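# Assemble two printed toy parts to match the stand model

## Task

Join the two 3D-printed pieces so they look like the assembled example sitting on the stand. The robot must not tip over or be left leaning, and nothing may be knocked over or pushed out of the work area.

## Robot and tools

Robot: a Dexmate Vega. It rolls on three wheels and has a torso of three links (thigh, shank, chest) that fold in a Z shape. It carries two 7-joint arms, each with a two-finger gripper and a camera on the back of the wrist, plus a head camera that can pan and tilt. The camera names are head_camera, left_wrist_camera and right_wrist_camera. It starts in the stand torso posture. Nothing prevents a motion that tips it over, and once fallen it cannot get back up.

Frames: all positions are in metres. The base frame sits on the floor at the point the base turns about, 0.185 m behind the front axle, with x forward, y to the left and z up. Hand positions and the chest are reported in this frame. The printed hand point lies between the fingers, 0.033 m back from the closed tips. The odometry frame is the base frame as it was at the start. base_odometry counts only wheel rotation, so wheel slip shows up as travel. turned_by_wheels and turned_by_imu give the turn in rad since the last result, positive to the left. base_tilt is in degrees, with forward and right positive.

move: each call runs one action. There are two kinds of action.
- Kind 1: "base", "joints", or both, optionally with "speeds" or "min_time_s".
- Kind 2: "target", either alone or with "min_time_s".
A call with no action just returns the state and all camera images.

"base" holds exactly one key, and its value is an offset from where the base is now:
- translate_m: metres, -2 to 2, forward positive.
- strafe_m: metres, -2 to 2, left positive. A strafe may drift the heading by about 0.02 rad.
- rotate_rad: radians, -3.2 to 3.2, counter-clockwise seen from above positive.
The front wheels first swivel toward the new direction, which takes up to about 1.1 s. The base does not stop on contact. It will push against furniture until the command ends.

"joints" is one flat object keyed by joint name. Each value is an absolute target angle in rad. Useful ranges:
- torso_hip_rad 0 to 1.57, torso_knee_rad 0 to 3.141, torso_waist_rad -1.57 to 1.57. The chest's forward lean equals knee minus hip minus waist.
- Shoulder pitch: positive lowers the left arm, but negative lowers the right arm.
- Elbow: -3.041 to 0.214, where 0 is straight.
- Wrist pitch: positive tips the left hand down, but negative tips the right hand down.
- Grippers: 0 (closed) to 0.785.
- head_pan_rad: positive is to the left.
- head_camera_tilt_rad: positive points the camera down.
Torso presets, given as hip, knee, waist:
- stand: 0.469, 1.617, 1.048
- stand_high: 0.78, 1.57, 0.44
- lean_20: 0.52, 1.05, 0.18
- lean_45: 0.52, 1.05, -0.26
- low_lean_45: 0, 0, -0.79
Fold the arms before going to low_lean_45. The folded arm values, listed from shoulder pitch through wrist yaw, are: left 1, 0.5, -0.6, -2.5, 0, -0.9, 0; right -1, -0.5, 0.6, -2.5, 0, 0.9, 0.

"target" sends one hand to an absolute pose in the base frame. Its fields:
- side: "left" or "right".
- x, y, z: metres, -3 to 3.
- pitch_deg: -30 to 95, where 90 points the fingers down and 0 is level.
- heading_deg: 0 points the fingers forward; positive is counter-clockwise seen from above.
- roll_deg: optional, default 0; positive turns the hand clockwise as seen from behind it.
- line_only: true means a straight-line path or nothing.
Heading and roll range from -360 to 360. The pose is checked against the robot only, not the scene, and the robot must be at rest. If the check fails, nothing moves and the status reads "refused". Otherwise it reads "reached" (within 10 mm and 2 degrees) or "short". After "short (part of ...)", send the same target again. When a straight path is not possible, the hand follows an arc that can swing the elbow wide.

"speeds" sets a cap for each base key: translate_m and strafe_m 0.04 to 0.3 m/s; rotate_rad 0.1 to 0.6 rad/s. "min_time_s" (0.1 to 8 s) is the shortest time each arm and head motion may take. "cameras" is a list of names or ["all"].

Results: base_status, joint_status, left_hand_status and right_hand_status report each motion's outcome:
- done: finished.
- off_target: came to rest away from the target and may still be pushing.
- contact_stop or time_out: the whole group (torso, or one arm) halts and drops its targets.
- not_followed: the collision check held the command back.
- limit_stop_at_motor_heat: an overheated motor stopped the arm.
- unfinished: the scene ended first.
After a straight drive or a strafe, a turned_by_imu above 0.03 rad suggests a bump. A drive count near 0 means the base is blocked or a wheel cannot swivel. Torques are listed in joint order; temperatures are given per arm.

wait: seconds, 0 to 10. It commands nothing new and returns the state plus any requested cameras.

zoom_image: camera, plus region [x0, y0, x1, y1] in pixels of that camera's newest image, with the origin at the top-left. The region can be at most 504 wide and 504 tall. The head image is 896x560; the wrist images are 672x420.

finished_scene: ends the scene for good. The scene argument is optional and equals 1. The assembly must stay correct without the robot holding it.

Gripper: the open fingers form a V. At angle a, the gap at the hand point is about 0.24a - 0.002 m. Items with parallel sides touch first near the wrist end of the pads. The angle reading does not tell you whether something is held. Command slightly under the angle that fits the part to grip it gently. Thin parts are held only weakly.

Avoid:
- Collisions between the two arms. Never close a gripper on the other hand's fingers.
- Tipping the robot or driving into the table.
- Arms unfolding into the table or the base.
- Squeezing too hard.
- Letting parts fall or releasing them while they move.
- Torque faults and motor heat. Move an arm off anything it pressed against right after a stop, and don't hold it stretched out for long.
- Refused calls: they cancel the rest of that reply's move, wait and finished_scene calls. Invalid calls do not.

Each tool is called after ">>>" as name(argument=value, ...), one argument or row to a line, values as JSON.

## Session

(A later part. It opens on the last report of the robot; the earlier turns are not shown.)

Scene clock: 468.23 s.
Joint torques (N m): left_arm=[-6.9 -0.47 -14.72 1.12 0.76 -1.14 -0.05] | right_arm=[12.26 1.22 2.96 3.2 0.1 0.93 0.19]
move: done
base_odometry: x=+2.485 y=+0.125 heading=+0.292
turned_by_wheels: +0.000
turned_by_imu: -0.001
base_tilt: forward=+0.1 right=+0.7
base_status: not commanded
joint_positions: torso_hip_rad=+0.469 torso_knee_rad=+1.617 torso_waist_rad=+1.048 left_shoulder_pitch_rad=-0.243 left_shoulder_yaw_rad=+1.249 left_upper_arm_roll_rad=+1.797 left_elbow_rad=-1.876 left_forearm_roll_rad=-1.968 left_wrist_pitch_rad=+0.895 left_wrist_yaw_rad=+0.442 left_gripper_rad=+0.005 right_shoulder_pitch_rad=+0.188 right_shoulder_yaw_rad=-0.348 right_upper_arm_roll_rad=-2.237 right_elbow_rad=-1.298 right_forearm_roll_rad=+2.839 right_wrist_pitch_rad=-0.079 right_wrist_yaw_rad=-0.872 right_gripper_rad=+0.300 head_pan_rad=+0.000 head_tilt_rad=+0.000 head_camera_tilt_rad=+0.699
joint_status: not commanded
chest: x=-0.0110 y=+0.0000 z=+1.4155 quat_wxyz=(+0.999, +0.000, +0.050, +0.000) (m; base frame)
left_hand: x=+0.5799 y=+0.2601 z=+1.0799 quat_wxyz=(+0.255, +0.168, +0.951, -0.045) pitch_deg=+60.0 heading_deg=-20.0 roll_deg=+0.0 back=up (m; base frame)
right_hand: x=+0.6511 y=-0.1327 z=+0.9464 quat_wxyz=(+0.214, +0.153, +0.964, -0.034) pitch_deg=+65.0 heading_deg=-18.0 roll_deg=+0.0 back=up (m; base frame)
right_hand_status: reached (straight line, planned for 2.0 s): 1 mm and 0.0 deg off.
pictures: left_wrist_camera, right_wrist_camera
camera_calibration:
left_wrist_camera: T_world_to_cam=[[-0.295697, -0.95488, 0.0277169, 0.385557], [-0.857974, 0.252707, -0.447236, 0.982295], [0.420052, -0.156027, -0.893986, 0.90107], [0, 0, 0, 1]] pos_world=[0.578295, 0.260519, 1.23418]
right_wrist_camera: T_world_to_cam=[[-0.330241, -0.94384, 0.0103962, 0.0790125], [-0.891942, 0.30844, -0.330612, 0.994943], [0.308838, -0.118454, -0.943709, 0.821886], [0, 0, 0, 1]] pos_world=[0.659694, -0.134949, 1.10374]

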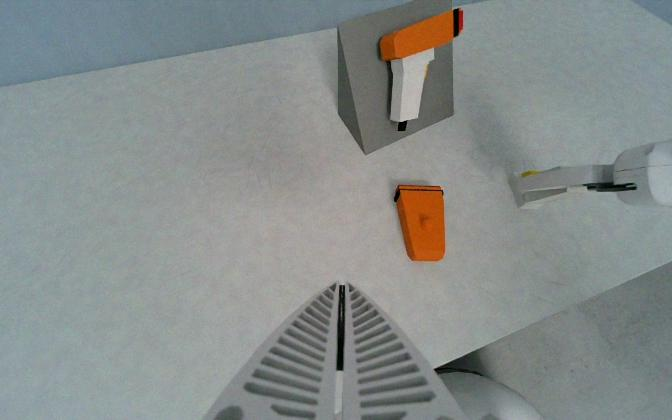

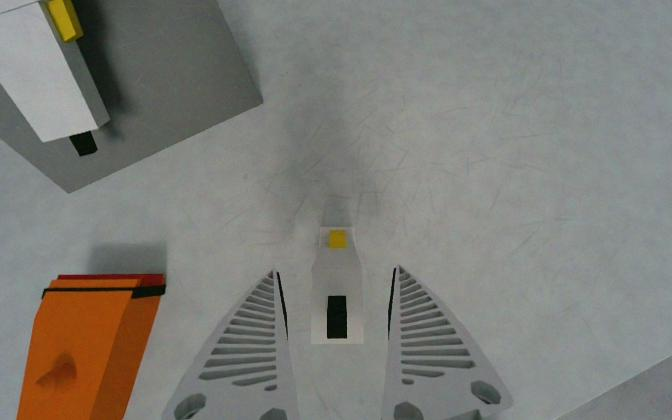

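>>> move(
  target={"side": "right", "x": 0.651, "y": -0.132, "z": 0.933, "pitch_deg": 65, "heading_deg": -18, "roll_deg": 0, "line_only": true},
  cameras=[],
  min_time_s=2,
)

>>> move(
  joints={"right_gripper_rad": 0.15},
  cameras=["right_wrist_camera", "left_wrist_camera"],
)

>>> zoom_image(
  camera="left_wrist_camera",
  region=[472, 80, 672, 230],
)

>>> zoom_image(
  camera="right_wrist_camera",
  region=[240, 200, 440, 400],
)

Scene clock: 482.93 s.
Joint torques (N m): left_arm=[-6.34 2.84 -15.81 1.41 -0.11 -0.86 -0.71] | right_arm=[10.75 -0.84 3.77 4.4 -0.31 0.56 0.69]
move: done
base_odometry: x=+2.485 y=+0.125 heading=+0.292
turned_by_wheels: +0.000
turned_by_imu: -0.001
base_tilt: forward=+0.1 right=+0.8
base_status: not commanded
joint_positions: torso_hip_rad=+0.469 torso_knee_rad=+1.617 torso_waist_rad=+1.048 left_shoulder_pitch_rad=-0.243 left_shoulder_yaw_rad=+1.249 left_upper_arm_roll_rad=+1.797 left_elbow_rad=-1.876 left_forearm_roll_rad=-1.968 left_wrist_pitch_rad=+0.895 left_wrist_yaw_rad=+0.442 left_gripper_rad=+0.005 right_shoulder_pitch_rad=+0.162 right_shoulder_yaw_rad=-0.333 right_upper_arm_roll_rad=-2.241 right_elbow_rad=-1.271 right_forearm_roll_rad=+2.831 right_wrist_pitch_rad=-0.075 right_wrist_yaw_rad=-0.857 right_gripper_rad=+0.300 head_pan_rad=+0.000 head_tilt_rad=+0.000 head_camera_tilt_rad=+0.699
joint_status: not commanded
chest: x=-0.0110 y=+0.0000 z=+1.4155 quat_wxyz=(+0.999, +0.000, +0.050, +0.000) (m; base frame)
left_hand: x=+0.5799 y=+0.2601 z=+1.0799 quat_wxyz=(+0.255, +0.168, +0.951, -0.045) pitch_deg=+60.0 heading_deg=-20.0 roll_deg=+0.0 back=up (m; base frame)
right_hand: x=+0.6510 y=-0.1320 z=+0.9339 quat_wxyz=(+0.214, +0.153, +0.964, -0.034) pitch_deg=+65.0 heading_deg=-18.0 roll_deg=+0.0 back=up (m; base frame)
right_hand_status: reached (straight line, planned for 2.0 s): 1 mm and 0.0 deg off.
pictures: none
No camera images: "cameras" was empty.

Scene clock: 483.57 s.
Joint torques (N m): left_arm=[-5.42 -0.88 -14.28 1.34 0 -1.97 -0.1] | right_arm=[11.51 4.99 4.73 4.1 -1.17 1.57 0.87]
move: done
base_odometry: x=+2.485 y=+0.125 heading=+0.292
turned_by_wheels: +0.000
turned_by_imu: +0.000
base_tilt: forward=+0.1 right=+0.8
base_status: not commanded
joint_positions: torso_hip_rad=+0.469 torso_knee_rad=+1.617 torso_waist_rad=+1.048 left_shoulder_pitch_rad=-0.243 left_shoulder_yaw_rad=+1.249 left_upper_arm_roll_rad=+1.797 left_elbow_rad=-1.876 left_forearm_roll_rad=-1.968 left_wrist_pitch_rad=+0.895 left_wrist_yaw_rad=+0.442 left_gripper_rad=+0.005 right_shoulder_pitch_rad=+0.161 right_shoulder_yaw_rad=-0.333 right_upper_arm_roll_rad=-2.241 right_elbow_rad=-1.269 right_forearm_roll_rad=+2.831 right_wrist_pitch_rad=-0.075 right_wrist_yaw_rad=-0.857 right_gripper_rad=+0.150 head_pan_rad=+0.000 head_tilt_rad=+0.000 head_camera_tilt_rad=+0.699
joint_status: all done
chest: x=-0.0109 y=+0.0000 z=+1.4155 quat_wxyz=(+0.999, +0.000, +0.050, +0.000) (m; base frame)
left_hand: x=+0.5799 y=+0.2601 z=+1.0799 quat_wxyz=(+0.255, +0.168, +0.951, -0.045) pitch_deg=+60.0 heading_deg=-20.0 roll_deg=+0.0 back=up (m; base frame)
right_hand: x=+0.6510 y=-0.1319 z=+0.9333 quat_wxyz=(+0.214, +0.153, +0.964, -0.034) pitch_deg=+65.0 heading_deg=-18.0 roll_deg=+0.0 back=up (m; base frame)
pictures: left_wrist_camera, right_wrist_camera
camera_calibration:
left_wrist_camera: T_world_to_cam=[[-0.295697, -0.95488, 0.0277169, 0.385557], [-0.857974, 0.252707, -0.447236, 0.982295], [0.420052, -0.156027, -0.893986, 0.90107], [0, 0, 0, 1]] pos_world=[0.578295, 0.260519, 1.23418]
right_wrist_camera: T_world_to_cam=[[-0.330209, -0.943851, 0.0104079, 0.0798685], [-0.891954, 0.308407, -0.330612, 0.990367], [0.308838, -0.118454, -0.943709, 0.809619], [0, 0, 0, 1]] pos_world=[0.659694, -0.134149, 1.09064]

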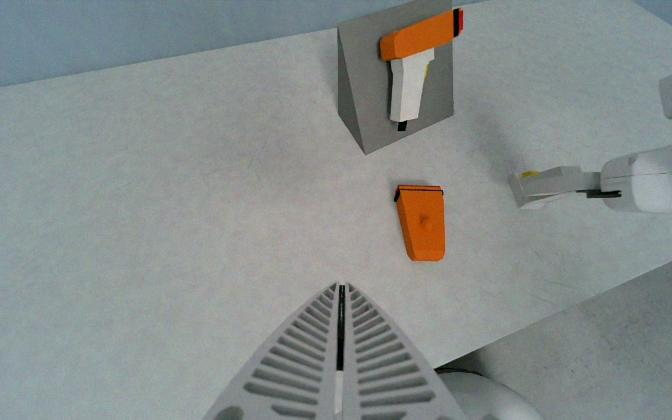

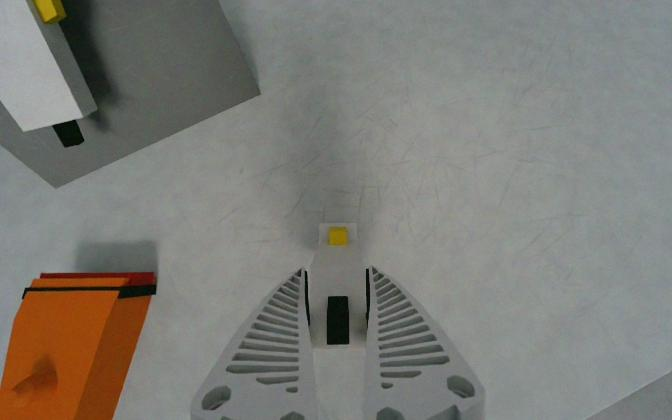

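Scaled by 2.520 from the camera's 672x420 image, which has a finer 960x600 frame.

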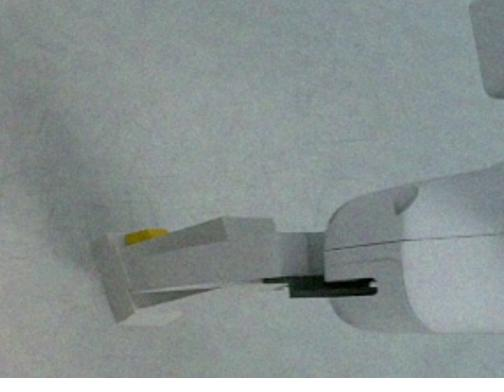

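Scaled by 2.520 from the camera's 672x420 image, which has a finer 960x600 frame.

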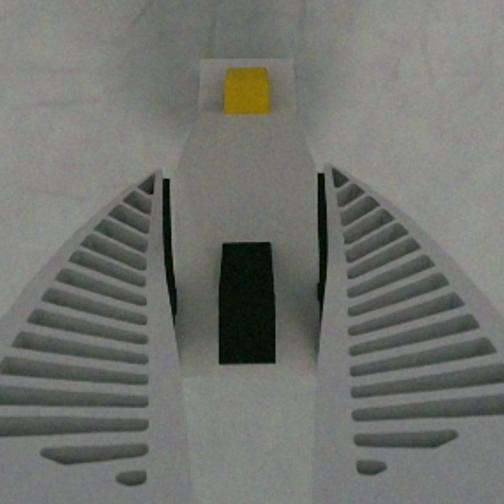

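>>> move(
  joints={"right_gripper_rad": 0.05},
  cameras=["right_wrist_camera", "left_wrist_camera"],
)

>>> zoom_image(
  camera="left_wrist_camera",
  region=[472, 80, 672, 230],
)

>>> zoom_image(
  camera="right_wrist_camera",
  region=[240, 200, 440, 400],
)

Scene clock: 488.07 s.
Joint torques (N m): left_arm=[-7.36 0.23 -13.03 2.33 -0.43 -0.46 -0.05] | right_arm=[12.51 3.65 8.02 3.96 -0.19 2.1 0.32]
move: done
base_odometry: x=+2.485 y=+0.125 heading=+0.292
turned_by_wheels: +0.000
turned_by_imu: -0.001
base_tilt: forward=+0.1 right=+0.8
base_status: not commanded
joint_positions: torso_hip_rad=+0.469 torso_knee_rad=+1.617 torso_waist_rad=+1.048 left_shoulder_pitch_rad=-0.243 left_shoulder_yaw_rad=+1.249 left_upper_arm_roll_rad=+1.797 left_elbow_rad=-1.876 left_forearm_roll_rad=-1.968 left_wrist_pitch_rad=+0.895 left_wrist_yaw_rad=+0.442 left_gripper_rad=+0.005 right_shoulder_pitch_rad=+0.160 right_shoulder_yaw_rad=-0.332 right_upper_arm_roll_rad=-2.241 right_elbow_rad=-1.269 right_forearm_roll_rad=+2.831 right_wrist_pitch_rad=-0.075 right_wrist_yaw_rad=-0.856 right_gripper_rad=+0.050 head_pan_rad=+0.000 head_tilt_rad=+0.000 head_camera_tilt_rad=+0.699
joint_status: all done
chest: x=-0.0110 y=+0.0000 z=+1.4155 quat_wxyz=(+0.999, +0.000, +0.050, +0.000) (m; base frame)
left_hand: x=+0.5799 y=+0.2601 z=+1.0799 quat_wxyz=(+0.255, +0.168, +0.951, -0.045) pitch_deg=+60.0 heading_deg=-20.0 roll_deg=+0.0 back=up (m; base frame)
right_hand: x=+0.6510 y=-0.1319 z=+0.9331 quat_wxyz=(+0.214, +0.153, +0.964, -0.034) pitch_deg=+65.0 heading_deg=-18.0 roll_deg=+0.0 back=up (m; base frame)
pictures: left_wrist_camera, right_wrist_camera
camera_calibration:
left_wrist_camera: T_world_to_cam=[[-0.295697, -0.95488, 0.0277169, 0.385557], [-0.857974, 0.252707, -0.447236, 0.982295], [0.420052, -0.156027, -0.893986, 0.90107], [0, 0, 0, 1]] pos_world=[0.578295, 0.260519, 1.23418]
right_wrist_camera: T_world_to_cam=[[-0.330209, -0.943851, 0.0104079, 0.0798386], [-0.891954, 0.308407, -0.330612, 0.990179], [0.308838, -0.118454, -0.943709, 0.809367], [0, 0, 0, 1]] pos_world=[0.659594, -0.134149, 1.09034]

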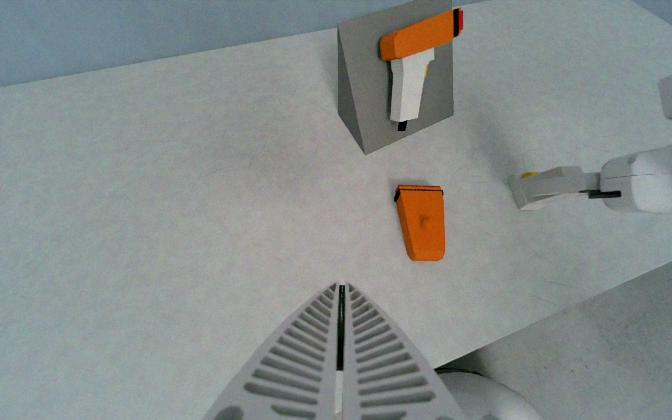

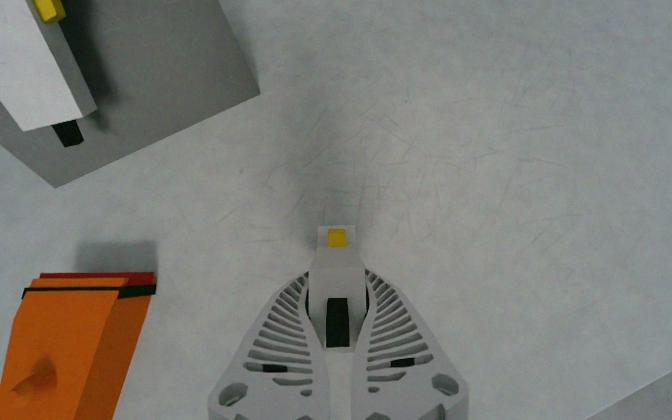

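Scaled by 2.520 from the camera's 672x420 image, which has a finer 960x600 frame.

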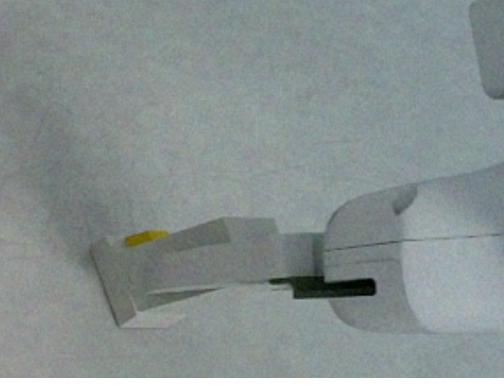

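Scaled by 2.520 from the camera's 672x420 image, which has a finer 960x600 frame.

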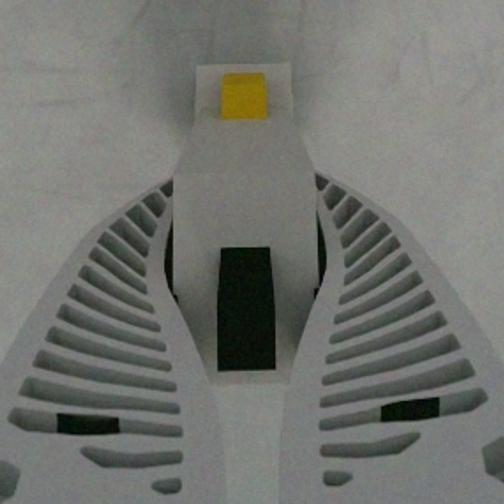

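>>> move(
  target={"side": "right", "x": 0.651, "y": -0.132, "z": 0.96, "pitch_deg": 65, "heading_deg": -18, "roll_deg": 0, "line_only": true},
  cameras=["right_wrist_camera", "left_wrist_camera"],
  min_time_s=3,
)

>>> zoom_image(
  camera="left_wrist_camera",
  region=[472, 80, 672, 230],
)

>>> zoom_image(
  camera="right_wrist_camera",
  region=[240, 200, 440, 400],
)

Scene clock: 498.30 s.
Joint torques (N m): left_arm=[-7.16 0.75 -15.89 -0.11 -0.25 -1.41 -0.22] | right_arm=[22.08 -0.38 12.04 -0.38 -0.58 1.22 -0.13]
move: done
base_odometry: x=+2.485 y=+0.125 heading=+0.292
turned_by_wheels: +0.000
turned_by_imu: -0.001
base_tilt: forward=+0.0 right=+0.8
base_status: not commanded
joint_positions: torso_hip_rad=+0.469 torso_knee_rad=+1.617 torso_waist_rad=+1.048 left_shoulder_pitch_rad=-0.243 left_shoulder_yaw_rad=+1.249 left_upper_arm_roll_rad=+1.797 left_elbow_rad=-1.876 left_forearm_roll_rad=-1.968 left_wrist_pitch_rad=+0.895 left_wrist_yaw_rad=+0.442 left_gripper_rad=+0.005 right_shoulder_pitch_rad=+0.213 right_shoulder_yaw_rad=-0.359 right_upper_arm_roll_rad=-2.232 right_elbow_rad=-1.322 right_forearm_roll_rad=+2.848 right_wrist_pitch_rad=-0.084 right_wrist_yaw_rad=-0.888 right_gripper_rad=+0.050 head_pan_rad=+0.000 head_tilt_rad=+0.000 head_camera_tilt_rad=+0.699
joint_status: not commanded
chest: x=-0.0109 y=+0.0000 z=+1.4155 quat_wxyz=(+0.999, +0.000, +0.050, +0.000) (m; base frame)
left_hand: x=+0.5799 y=+0.2601 z=+1.0799 quat_wxyz=(+0.255, +0.168, +0.951, -0.045) pitch_deg=+60.0 heading_deg=-20.0 roll_deg=+0.0 back=up (m; base frame)
right_hand: x=+0.6507 y=-0.1321 z=+0.9588 quat_wxyz=(+0.214, +0.153, +0.964, -0.034) pitch_deg=+65.0 heading_deg=-18.1 roll_deg=-0.1 back=up (m; base frame)
right_hand_status: reached (straight line, planned for 3.0 s): 1 mm and 0.0 deg off.
pictures: left_wrist_camera, right_wrist_camera
camera_calibration:
left_wrist_camera: T_world_to_cam=[[-0.295697, -0.95488, 0.0277169, 0.385557], [-0.857974, 0.252707, -0.447236, 0.982295], [0.420052, -0.156027, -0.893986, 0.90107], [0, 0, 0, 1]] pos_world=[0.578295, 0.260519, 1.23418]
right_wrist_camera: T_world_to_cam=[[-0.330278, -0.943819, 0.0110216, 0.0788062], [-0.89206, 0.308307, -0.330418, 0.99849], [0.308456, -0.118962, -0.943771, 0.833985], [0, 0, 0, 1]] pos_world=[0.659493, -0.13425, 1.11614]

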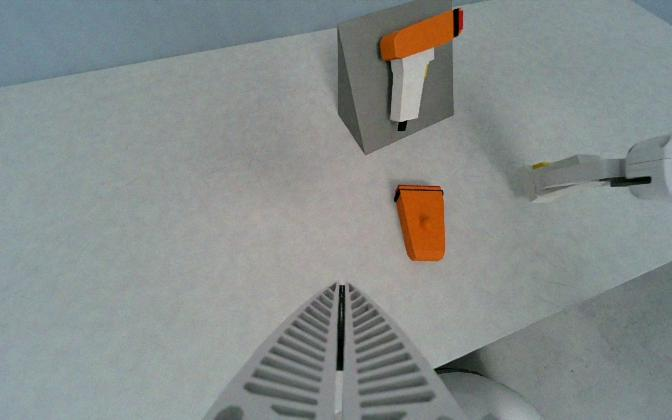

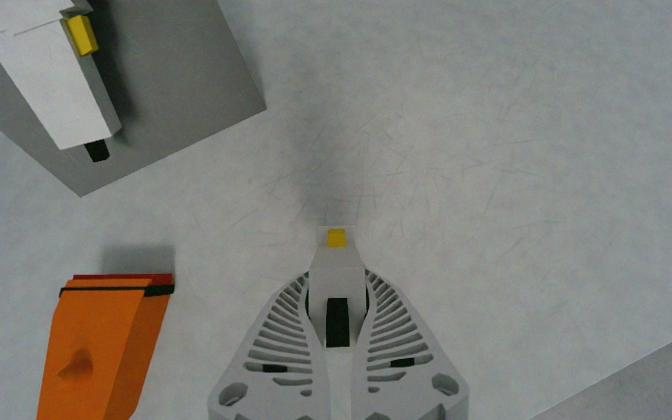

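Scaled by 2.520 from the camera's 672x420 image, which has a finer 960x600 frame.

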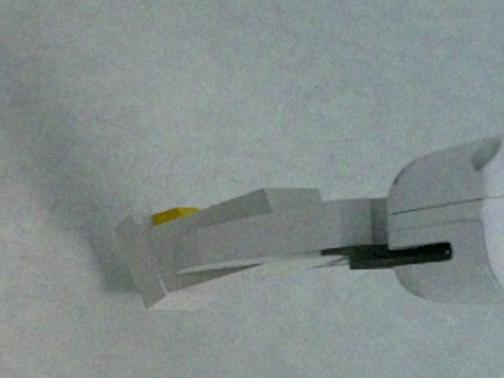

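Scaled by 2.520 from the camera's 672x420 image, which has a finer 960x600 frame.

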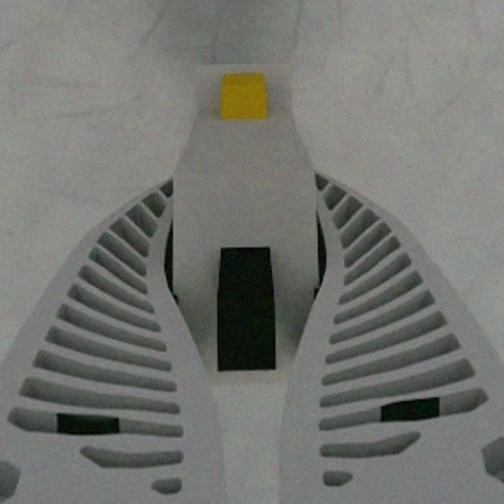

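>>> move(
  target={"side": "right", "x": 0.651, "y": -0.132, "z": 1.05, "pitch_deg": 65, "heading_deg": -18, "roll_deg": 0, "line_only": true},
  cameras=["right_wrist_camera"],
  min_time_s=3,
)

>>> move(
  target={"side": "left", "x": 0.62, "y": 0.27, "z": 1.02, "pitch_deg": 35, "heading_deg": -70, "roll_deg": 0},
  cameras=["left_wrist_camera", "head_camera"],
)

Scene clock: 517.67 s.
Joint torques (N m): left_arm=[-6.33 1.11 -15.22 1.98 0.62 -1.22 -0.3] | right_arm=[25.16 -5.12 11.04 1.57 0.16 0.58 -0.41]
move: done
base_odometry: x=+2.485 y=+0.125 heading=+0.292
turned_by_wheels: +0.000
turned_by_imu: -0.001
base_tilt: forward=+0.0 right=+0.7
base_status: not commanded
joint_positions: torso_hip_rad=+0.469 torso_knee_rad=+1.617 torso_waist_rad=+1.048 left_shoulder_pitch_rad=-0.243 left_shoulder_yaw_rad=+1.249 left_upper_arm_roll_rad=+1.797 left_elbow_rad=-1.876 left_forearm_roll_rad=-1.968 left_wrist_pitch_rad=+0.895 left_wrist_yaw_rad=+0.442 left_gripper_rad=+0.005 right_shoulder_pitch_rad=+0.373 right_shoulder_yaw_rad=-0.426 right_upper_arm_roll_rad=-2.191 right_elbow_rad=-1.428 right_forearm_roll_rad=+2.917 right_wrist_pitch_rad=-0.148 right_wrist_yaw_rad=-0.991 right_gripper_rad=+0.050 head_pan_rad=+0.000 head_tilt_rad=+0.000 head_camera_tilt_rad=+0.699
joint_status: not commanded
chest: x=-0.0110 y=+0.0000 z=+1.4155 quat_wxyz=(+0.999, +0.000, +0.050, +0.000) (m; base frame)
left_hand: x=+0.5799 y=+0.2601 z=+1.0799 quat_wxyz=(+0.255, +0.168, +0.951, -0.045) pitch_deg=+60.0 heading_deg=-20.0 roll_deg=+0.0 back=up (m; base frame)
right_hand: x=+0.6509 y=-0.1322 z=+1.0467 quat_wxyz=(+0.213, +0.153, +0.964, -0.034) pitch_deg=+65.0 heading_deg=-18.1 roll_deg=-0.1 back=up (m; base frame)
right_hand_status: reached (straight line, planned for 3.0 s): 3 mm and 0.0 deg off.
pictures: right_wrist_camera
camera_calibration:
right_wrist_camera: T_world_to_cam=[[-0.330466, -0.943754, 0.011021, 0.078005], [-0.892062, 0.308509, -0.330222, 1.02738], [0.308248, -0.118959, -0.943839, 0.917038], [0, 0, 0, 1]] pos_world=[0.659593, -0.13425, 1.20394]

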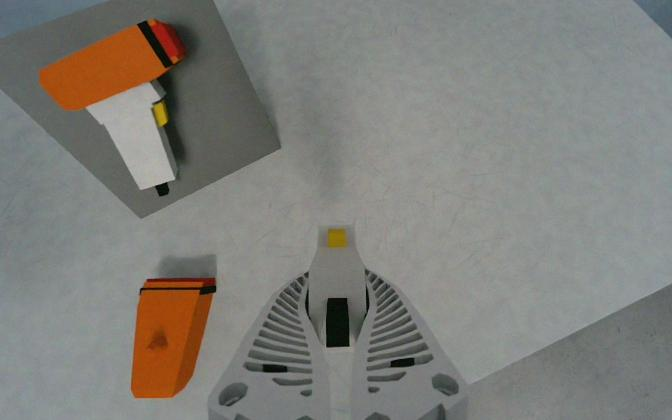

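Scene clock: 526.07 s.
Joint torques (N m): left_arm=[-8.56 2.97 -10.64 5.21 -1.43 -1.02 -0.43] | right_arm=[23.32 -3.87 12.9 2.98 0.25 0.58 0.33]
move: done
base_odometry: x=+2.485 y=+0.125 heading=+0.292
turned_by_wheels: +0.000
turned_by_imu: -0.002
base_tilt: forward=+0.1 right=+0.8
base_status: not commanded
joint_positions: torso_hip_rad=+0.469 torso_knee_rad=+1.617 torso_waist_rad=+1.048 left_shoulder_pitch_rad=+0.249 left_shoulder_yaw_rad=+0.827 left_upper_arm_roll_rad=+1.745 left_elbow_rad=-0.555 left_forearm_roll_rad=-1.174 left_wrist_pitch_rad=-0.321 left_wrist_yaw_rad=-1.282 left_gripper_rad=+0.005 right_shoulder_pitch_rad=+0.378 right_shoulder_yaw_rad=-0.428 right_upper_arm_roll_rad=-2.190 right_elbow_rad=-1.430 right_forearm_roll_rad=+2.920 right_wrist_pitch_rad=-0.151 right_wrist_yaw_rad=-0.994 right_gripper_rad=+0.050 head_pan_rad=+0.000 head_tilt_rad=+0.000 head_camera_tilt_rad=+0.699
joint_status: not commanded
chest: x=-0.0109 y=+0.0000 z=+1.4155 quat_wxyz=(+0.999, +0.000, +0.050, +0.000) (m; base frame)
left_hand: x=+0.6201 y=+0.2701 z=+1.0201 quat_wxyz=(+0.378, +0.508, +0.727, -0.265) pitch_deg=+35.0 heading_deg=-69.9 roll_deg=+0.0 back=up (m; base frame)
left_hand_status: reached (straight line, planned for 6.9 s): 0 mm and 0.1 deg off.
right_hand: x=+0.6508 y=-0.1321 z=+1.0495 quat_wxyz=(+0.214, +0.153, +0.964, -0.034) pitch_deg=+65.0 heading_deg=-18.1 roll_deg=-0.1 back=up (m; base frame)
pictures: head_camera, left_wrist_camera
camera_calibration:
head_camera: T_world_to_cam=[[0.00111019, -0.999213, -0.039654, 0.0890461], [-0.735966, 0.0260301, -0.676518, 0.984952], [0.677018, 0.0299351, -0.735358, 1.11427], [0, 0, 0, 1]] pos_world=[-0.0295889, 0.0299819, 1.48926]
left_wrist_camera: T_world_to_cam=[[-0.926646, -0.37307, 0.046317, 0.62375], [-0.26585, 0.563193, -0.782392, 0.878425], [0.265802, -0.737314, -0.621062, 0.806568], [0, 0, 0, 1]] pos_world=[0.597138, 0.332673, 1.15931]

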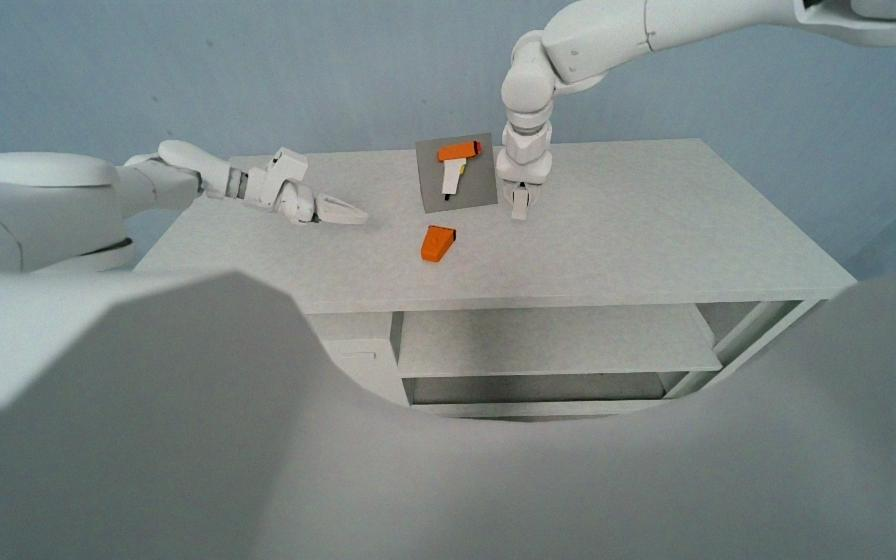

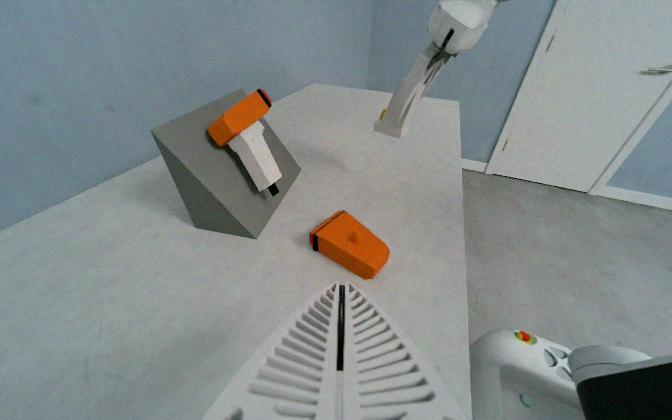

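>>> zoom_image(
  camera="left_wrist_camera",
  region=[290, 190, 410, 290],
)

>>> zoom_image(
  camera="left_wrist_camera",
  region=[350, 40, 470, 150],
)

>>> zoom_image(
  camera="left_wrist_camera",
  region=[150, 80, 310, 240],
)

Scaled by 4.200 from the camera's 672x420 image, which has a finer 960x600 frame.

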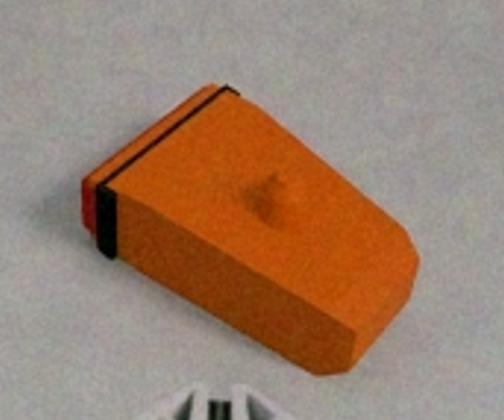

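Scaled by 4.200 from the camera's 672x420 image, which has a finer 960x600 frame.

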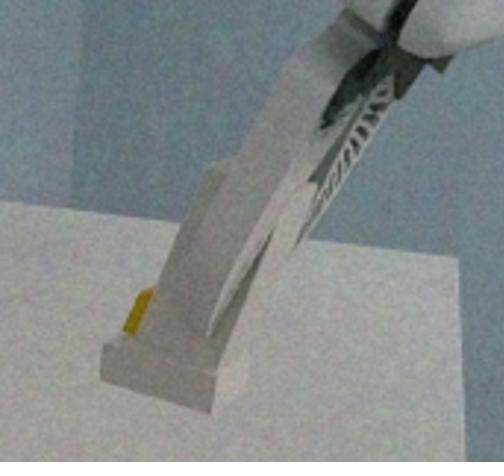

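Scaled by 3.150 from the camera's 672x420 image, which has a finer 960x600 frame.

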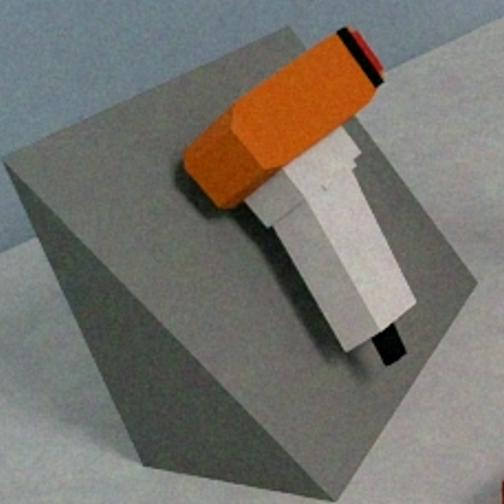

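>>> move(
  target={"side": "right", "x": 0.63, "y": -0.12, "z": 1.33, "pitch_deg": 65, "heading_deg": -18, "roll_deg": 0, "line_only": true},
  cameras=["head_camera"],
  min_time_s=5,
)

>>> move(
  target={"side": "left", "x": 0.58, "y": 0.22, "z": 1.0, "pitch_deg": -20, "heading_deg": -70, "roll_deg": 0},
  cameras=["left_wrist_camera", "head_camera"],
)

Scene clock: 550.27 s.
Joint torques (N m): left_arm=[-8.64 2.03 -9.94 4.31 -1.47 -0.75 0.23] | right_arm=[23.24 0.03 12.37 3.27 -0.83 0.28 0.03]
move: refused
base_odometry: x=+2.485 y=+0.125 heading=+0.292
turned_by_wheels: +0.000
turned_by_imu: -0.001
base_tilt: forward=+0.0 right=+0.8
base_status: not commanded
joint_positions: torso_hip_rad=+0.469 torso_knee_rad=+1.617 torso_waist_rad=+1.048 left_shoulder_pitch_rad=+0.251 left_shoulder_yaw_rad=+0.824 left_upper_arm_roll_rad=+1.745 left_elbow_rad=-0.550 left_forearm_roll_rad=-1.175 left_wrist_pitch_rad=-0.324 left_wrist_yaw_rad=-1.285 left_gripper_rad=+0.005 right_shoulder_pitch_rad=+0.378 right_shoulder_yaw_rad=-0.428 right_upper_arm_roll_rad=-2.190 right_elbow_rad=-1.430 right_forearm_roll_rad=+2.920 right_wrist_pitch_rad=-0.151 right_wrist_yaw_rad=-0.994 right_gripper_rad=+0.050 head_pan_rad=+0.000 head_tilt_rad=+0.000 head_camera_tilt_rad=+0.699
joint_status: not commanded
chest: x=-0.0109 y=+0.0000 z=+1.4155 quat_wxyz=(+0.999, +0.000, +0.050, +0.000) (m; base frame)
left_hand: x=+0.6199 y=+0.2700 z=+1.0199 quat_wxyz=(+0.378, +0.509, +0.727, -0.265) pitch_deg=+35.0 heading_deg=-70.0 roll_deg=+0.0 back=up (m; base frame)
right_hand: x=+0.6508 y=-0.1321 z=+1.0495 quat_wxyz=(+0.214, +0.153, +0.964, -0.034) pitch_deg=+65.0 heading_deg=-18.1 roll_deg=-0.1 back=up (m; base frame)
right_hand_status: refused: you asked line_only, and the move would not run on a straight line (no straight line was possible) but on a checked arc of 8.3 s: over the whole arc the hand travels 1.06 m to end 0.28 m from its start, up to 0.32 m off the straight line; right_forearm_roll_rad turns most, 2.55 rad; on the way or at its end the hand turns up to 180 deg from its attitude at the start. Nothing moved.
pictures: head_camera
camera_calibration:
head_camera: T_world_to_cam=[[0.00111019, -0.999213, -0.039654, 0.0890461], [-0.735966, 0.0260301, -0.676518, 0.984952], [0.677018, 0.0299351, -0.735358, 1.11427], [0, 0, 0, 1]] pos_world=[-0.0295889, 0.0299819, 1.48926]

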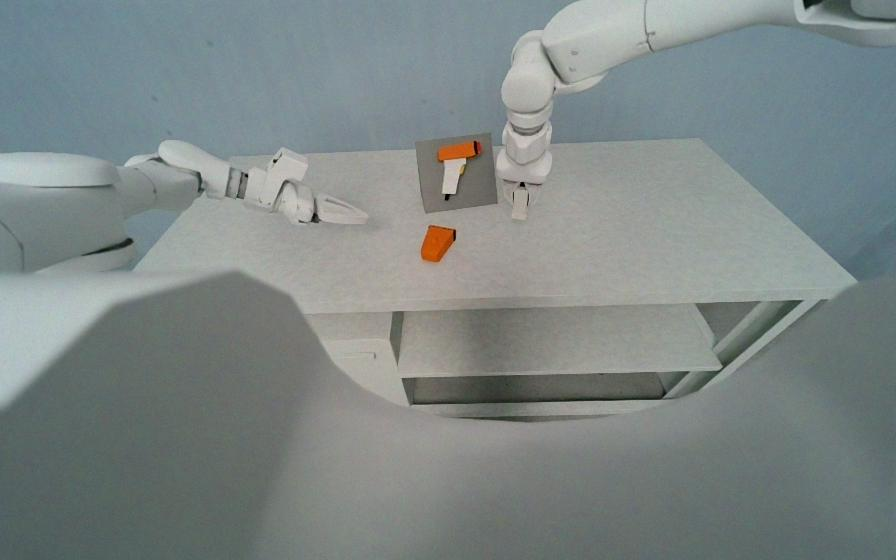

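not run: a stop came earlier in this reply.

>>> move(
  target={"side": "right", "x": 0.64, "y": -0.12, "z": 1.12, "pitch_deg": 44, "heading_deg": 36, "roll_deg": 63, "line_only": true},
  cameras=["head_camera", "left_wrist_camera"],
  min_time_s=5,
)

Scene clock: 571.00 s.
Joint torques (N m): left_arm=[-8.53 2.46 -9.38 4.04 -1.39 -1.3 -0.73] | right_arm=[9.41 0.78 15.43 0.66 -0.04 0.21 0.56]
move: done
base_odometry: x=+2.485 y=+0.125 heading=+0.292
turned_by_wheels: +0.000
turned_by_imu: -0.002
base_tilt: forward=+0.0 right=+0.8
base_status: not commanded
joint_positions: torso_hip_rad=+0.469 torso_knee_rad=+1.617 torso_waist_rad=+1.048 left_shoulder_pitch_rad=+0.251 left_shoulder_yaw_rad=+0.824 left_upper_arm_roll_rad=+1.745 left_elbow_rad=-0.550 left_forearm_roll_rad=-1.175 left_wrist_pitch_rad=-0.324 left_wrist_yaw_rad=-1.285 left_gripper_rad=+0.005 right_shoulder_pitch_rad=+0.425 right_shoulder_yaw_rad=-1.056 right_upper_arm_roll_rad=-2.180 right_elbow_rad=-1.891 right_forearm_roll_rad=+2.815 right_wrist_pitch_rad=-0.057 right_wrist_yaw_rad=-0.433 right_gripper_rad=+0.050 head_pan_rad=+0.000 head_tilt_rad=+0.000 head_camera_tilt_rad=+0.699
joint_status: not commanded
chest: x=-0.0109 y=+0.0000 z=+1.4155 quat_wxyz=(+0.999, +0.000, +0.050, +0.000) (m; base frame)
left_hand: x=+0.6199 y=+0.2700 z=+1.0199 quat_wxyz=(+0.378, +0.509, +0.727, -0.265) pitch_deg=+35.0 heading_deg=-70.0 roll_deg=+0.0 back=up (m; base frame)
right_hand: x=+0.6400 y=-0.1202 z=+1.1191 quat_wxyz=(+0.253, +0.215, +0.896, +0.294) pitch_deg=+44.3 heading_deg=+35.8 roll_deg=+62.7 back=up (m; base frame)
right_hand_status: reached (straight line, planned for 5.0 s): 1 mm and 0.3 deg off.
pictures: head_camera, left_wrist_camera
camera_calibration:
head_camera: T_world_to_cam=[[0.00111019, -0.999213, -0.039654, 0.0890461], [-0.735966, 0.0260301, -0.676518, 0.984952], [0.677018, 0.0299351, -0.735358, 1.11427], [0, 0, 0, 1]] pos_world=[-0.0295889, 0.0299819, 1.48926]
left_wrist_camera: T_world_to_cam=[[-0.92716, -0.371842, 0.0459059, 0.623952], [-0.264756, 0.563544, -0.782511, 0.877505], [0.2651, -0.737667, -0.620942, 0.806833], [0, 0, 0, 1]] pos_world=[0.596936, 0.332673, 1.15901]

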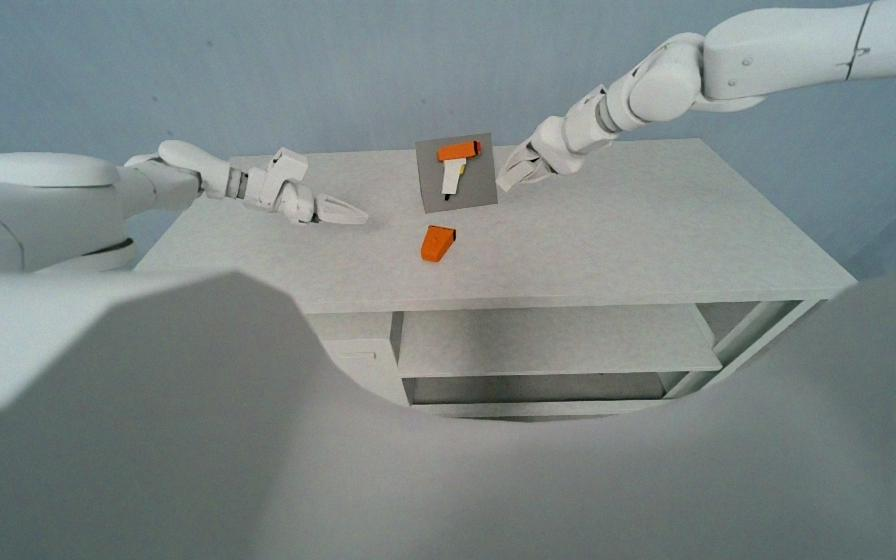

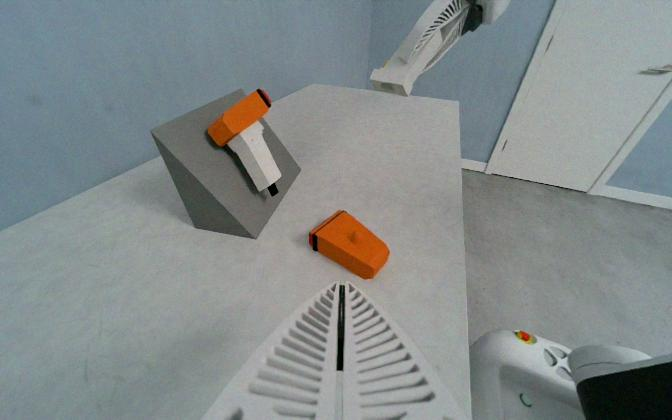

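Now lower the left camera's pitch for a look at the bottom.

>>> move(
  target={"side": "left", "x": 0.62, "y": 0.25, "z": 1.0, "pitch_deg": 0, "heading_deg": -80, "roll_deg": 0, "line_only": true},
  cameras=["left_wrist_camera"],
  min_time_s=3,
)

>>> zoom_image(
  camera="left_wrist_camera",
  region=[250, 80, 450, 280],
)

Scene clock: 575.67 s.
Joint torques (N m): left_arm=[-9.48 2.76 -7.57 5.86 -0.98 -1.24 -0.2] | right_arm=[9.7 -0.68 16.51 3.05 0.9 0.95 0.5]
move: refused
base_odometry: x=+2.485 y=+0.125 heading=+0.292
turned_by_wheels: +0.000
turned_by_imu: -0.001
base_tilt: forward=+0.1 right=+0.8
base_status: not commanded
joint_positions: torso_hip_rad=+0.469 torso_knee_rad=+1.617 torso_waist_rad=+1.048 left_shoulder_pitch_rad=+0.251 left_shoulder_yaw_rad=+0.824 left_upper_arm_roll_rad=+1.745 left_elbow_rad=-0.550 left_forearm_roll_rad=-1.175 left_wrist_pitch_rad=-0.324 left_wrist_yaw_rad=-1.285 left_gripper_rad=+0.005 right_shoulder_pitch_rad=+0.425 right_shoulder_yaw_rad=-1.061 right_upper_arm_roll_rad=-2.180 right_elbow_rad=-1.893 right_forearm_roll_rad=+2.814 right_wrist_pitch_rad=-0.057 right_wrist_yaw_rad=-0.428 right_gripper_rad=+0.050 head_pan_rad=+0.000 head_tilt_rad=+0.000 head_camera_tilt_rad=+0.699
joint_status: not commanded
chest: x=-0.0109 y=+0.0000 z=+1.4155 quat_wxyz=(+0.999, +0.000, +0.050, +0.000) (m; base frame)
left_hand: x=+0.6199 y=+0.2700 z=+1.0199 quat_wxyz=(+0.378, +0.509, +0.727, -0.265) pitch_deg=+35.0 heading_deg=-70.0 roll_deg=+0.0 back=up (m; base frame)
left_hand_status: refused: no posture of the arm gets there (out of reach): the closest leaves the hand 3.0 cm and 28 deg from the pose. Nothing moved.
right_hand: x=+0.6399 y=-0.1201 z=+1.1198 quat_wxyz=(+0.254, +0.215, +0.895, +0.297) pitch_deg=+44.0 heading_deg=+36.0 roll_deg=+63.0 back=up (m; base frame)
pictures: left_wrist_camera
camera_calibration:
left_wrist_camera: T_world_to_cam=[[-0.92716, -0.371842, 0.0459059, 0.623952], [-0.264756, 0.563544, -0.782511, 0.877505], [0.2651, -0.737667, -0.620942, 0.806833], [0, 0, 0, 1]] pos_world=[0.596936, 0.332673, 1.15901]

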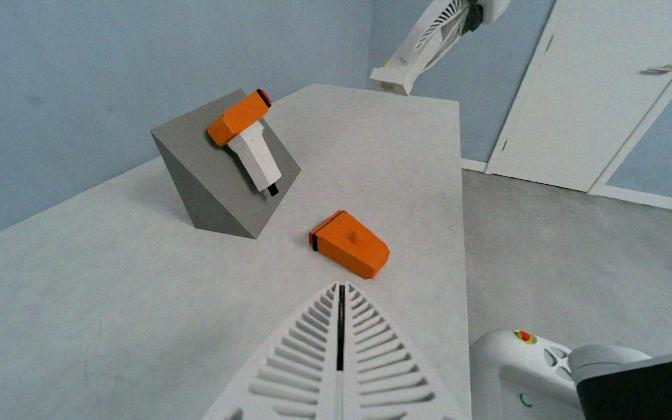

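Scaled by 2.520 from the camera's 672x420 image, which has a finer 960x600 frame.

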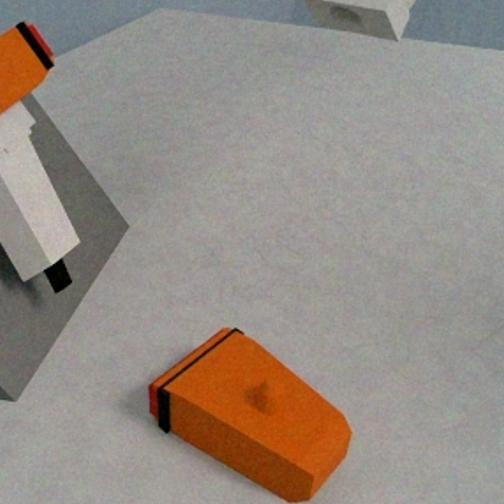

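>>> zoom_image(
  camera="left_wrist_camera",
  region=[355, 40, 435, 110],
)

Scaled by 6.300 from the camera's 672x420 image, which has a finer 960x600 frame.

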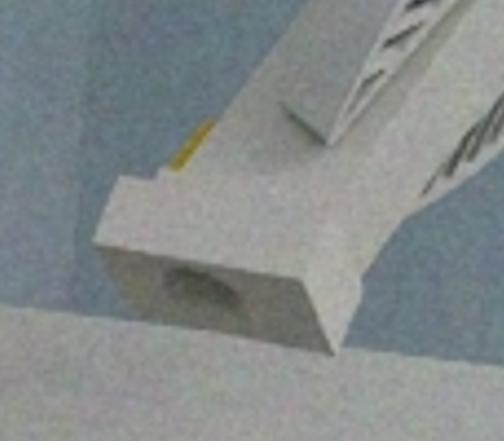

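>>> move(
  target={"side": "right", "x": 0.62, "y": -0.08, "z": 1.10, "pitch_deg": 27, "heading_deg": 44, "roll_deg": 76, "line_only": true},
  cameras=["left_wrist_camera"],
  min_time_s=4,
)

>>> zoom_image(
  camera="left_wrist_camera",
  region=[340, 30, 460, 150],
)

Scene clock: 591.33 s.
Joint torques (N m): left_arm=[-10.75 0.28 -11.79 2.42 -0.6 -2.05 0.01] | right_arm=[8.95 -4.57 8.67 -0.81 -0.04 0.91 1.2]
move: done
base_odometry: x=+2.485 y=+0.125 heading=+0.292
turned_by_wheels: +0.000
turned_by_imu: -0.002
base_tilt: forward=+0.1 right=+0.8
base_status: not commanded
joint_positions: torso_hip_rad=+0.469 torso_knee_rad=+1.617 torso_waist_rad=+1.048 left_shoulder_pitch_rad=+0.251 left_shoulder_yaw_rad=+0.824 left_upper_arm_roll_rad=+1.745 left_elbow_rad=-0.550 left_forearm_roll_rad=-1.175 left_wrist_pitch_rad=-0.324 left_wrist_yaw_rad=-1.285 left_gripper_rad=+0.005 right_shoulder_pitch_rad=+0.218 right_shoulder_yaw_rad=-1.152 right_upper_arm_roll_rad=-2.189 right_elbow_rad=-1.960 right_forearm_roll_rad=+2.766 right_wrist_pitch_rad=+0.060 right_wrist_yaw_rad=+0.000 right_gripper_rad=+0.050 head_pan_rad=+0.000 head_tilt_rad=+0.000 head_camera_tilt_rad=+0.699
joint_status: not commanded
chest: x=-0.0110 y=+0.0000 z=+1.4155 quat_wxyz=(+0.999, +0.000, +0.050, +0.000) (m; base frame)
left_hand: x=+0.6199 y=+0.2700 z=+1.0199 quat_wxyz=(+0.378, +0.509, +0.727, -0.265) pitch_deg=+35.0 heading_deg=-70.0 roll_deg=+0.0 back=up (m; base frame)
right_hand: x=+0.6204 y=-0.0804 z=+1.1002 quat_wxyz=(+0.261, +0.235, +0.821, +0.451) pitch_deg=+27.2 heading_deg=+43.9 roll_deg=+75.9 back=up (m; base frame)
right_hand_status: reached (straight line, planned for 4.0 s): 1 mm and 0.2 deg off.
pictures: left_wrist_camera
camera_calibration:
left_wrist_camera: T_world_to_cam=[[-0.92716, -0.371842, 0.0459059, 0.623952], [-0.264756, 0.563544, -0.782511, 0.877505], [0.2651, -0.737667, -0.620942, 0.806833], [0, 0, 0, 1]] pos_world=[0.596936, 0.332673, 1.15901]

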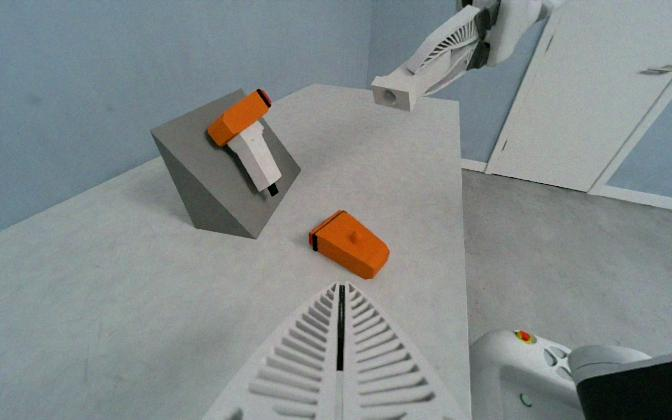

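Scaled by 4.200 from the camera's 672x420 image, which has a finer 960x600 frame.

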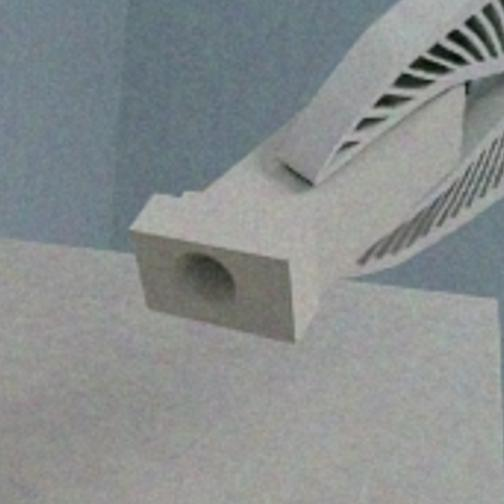

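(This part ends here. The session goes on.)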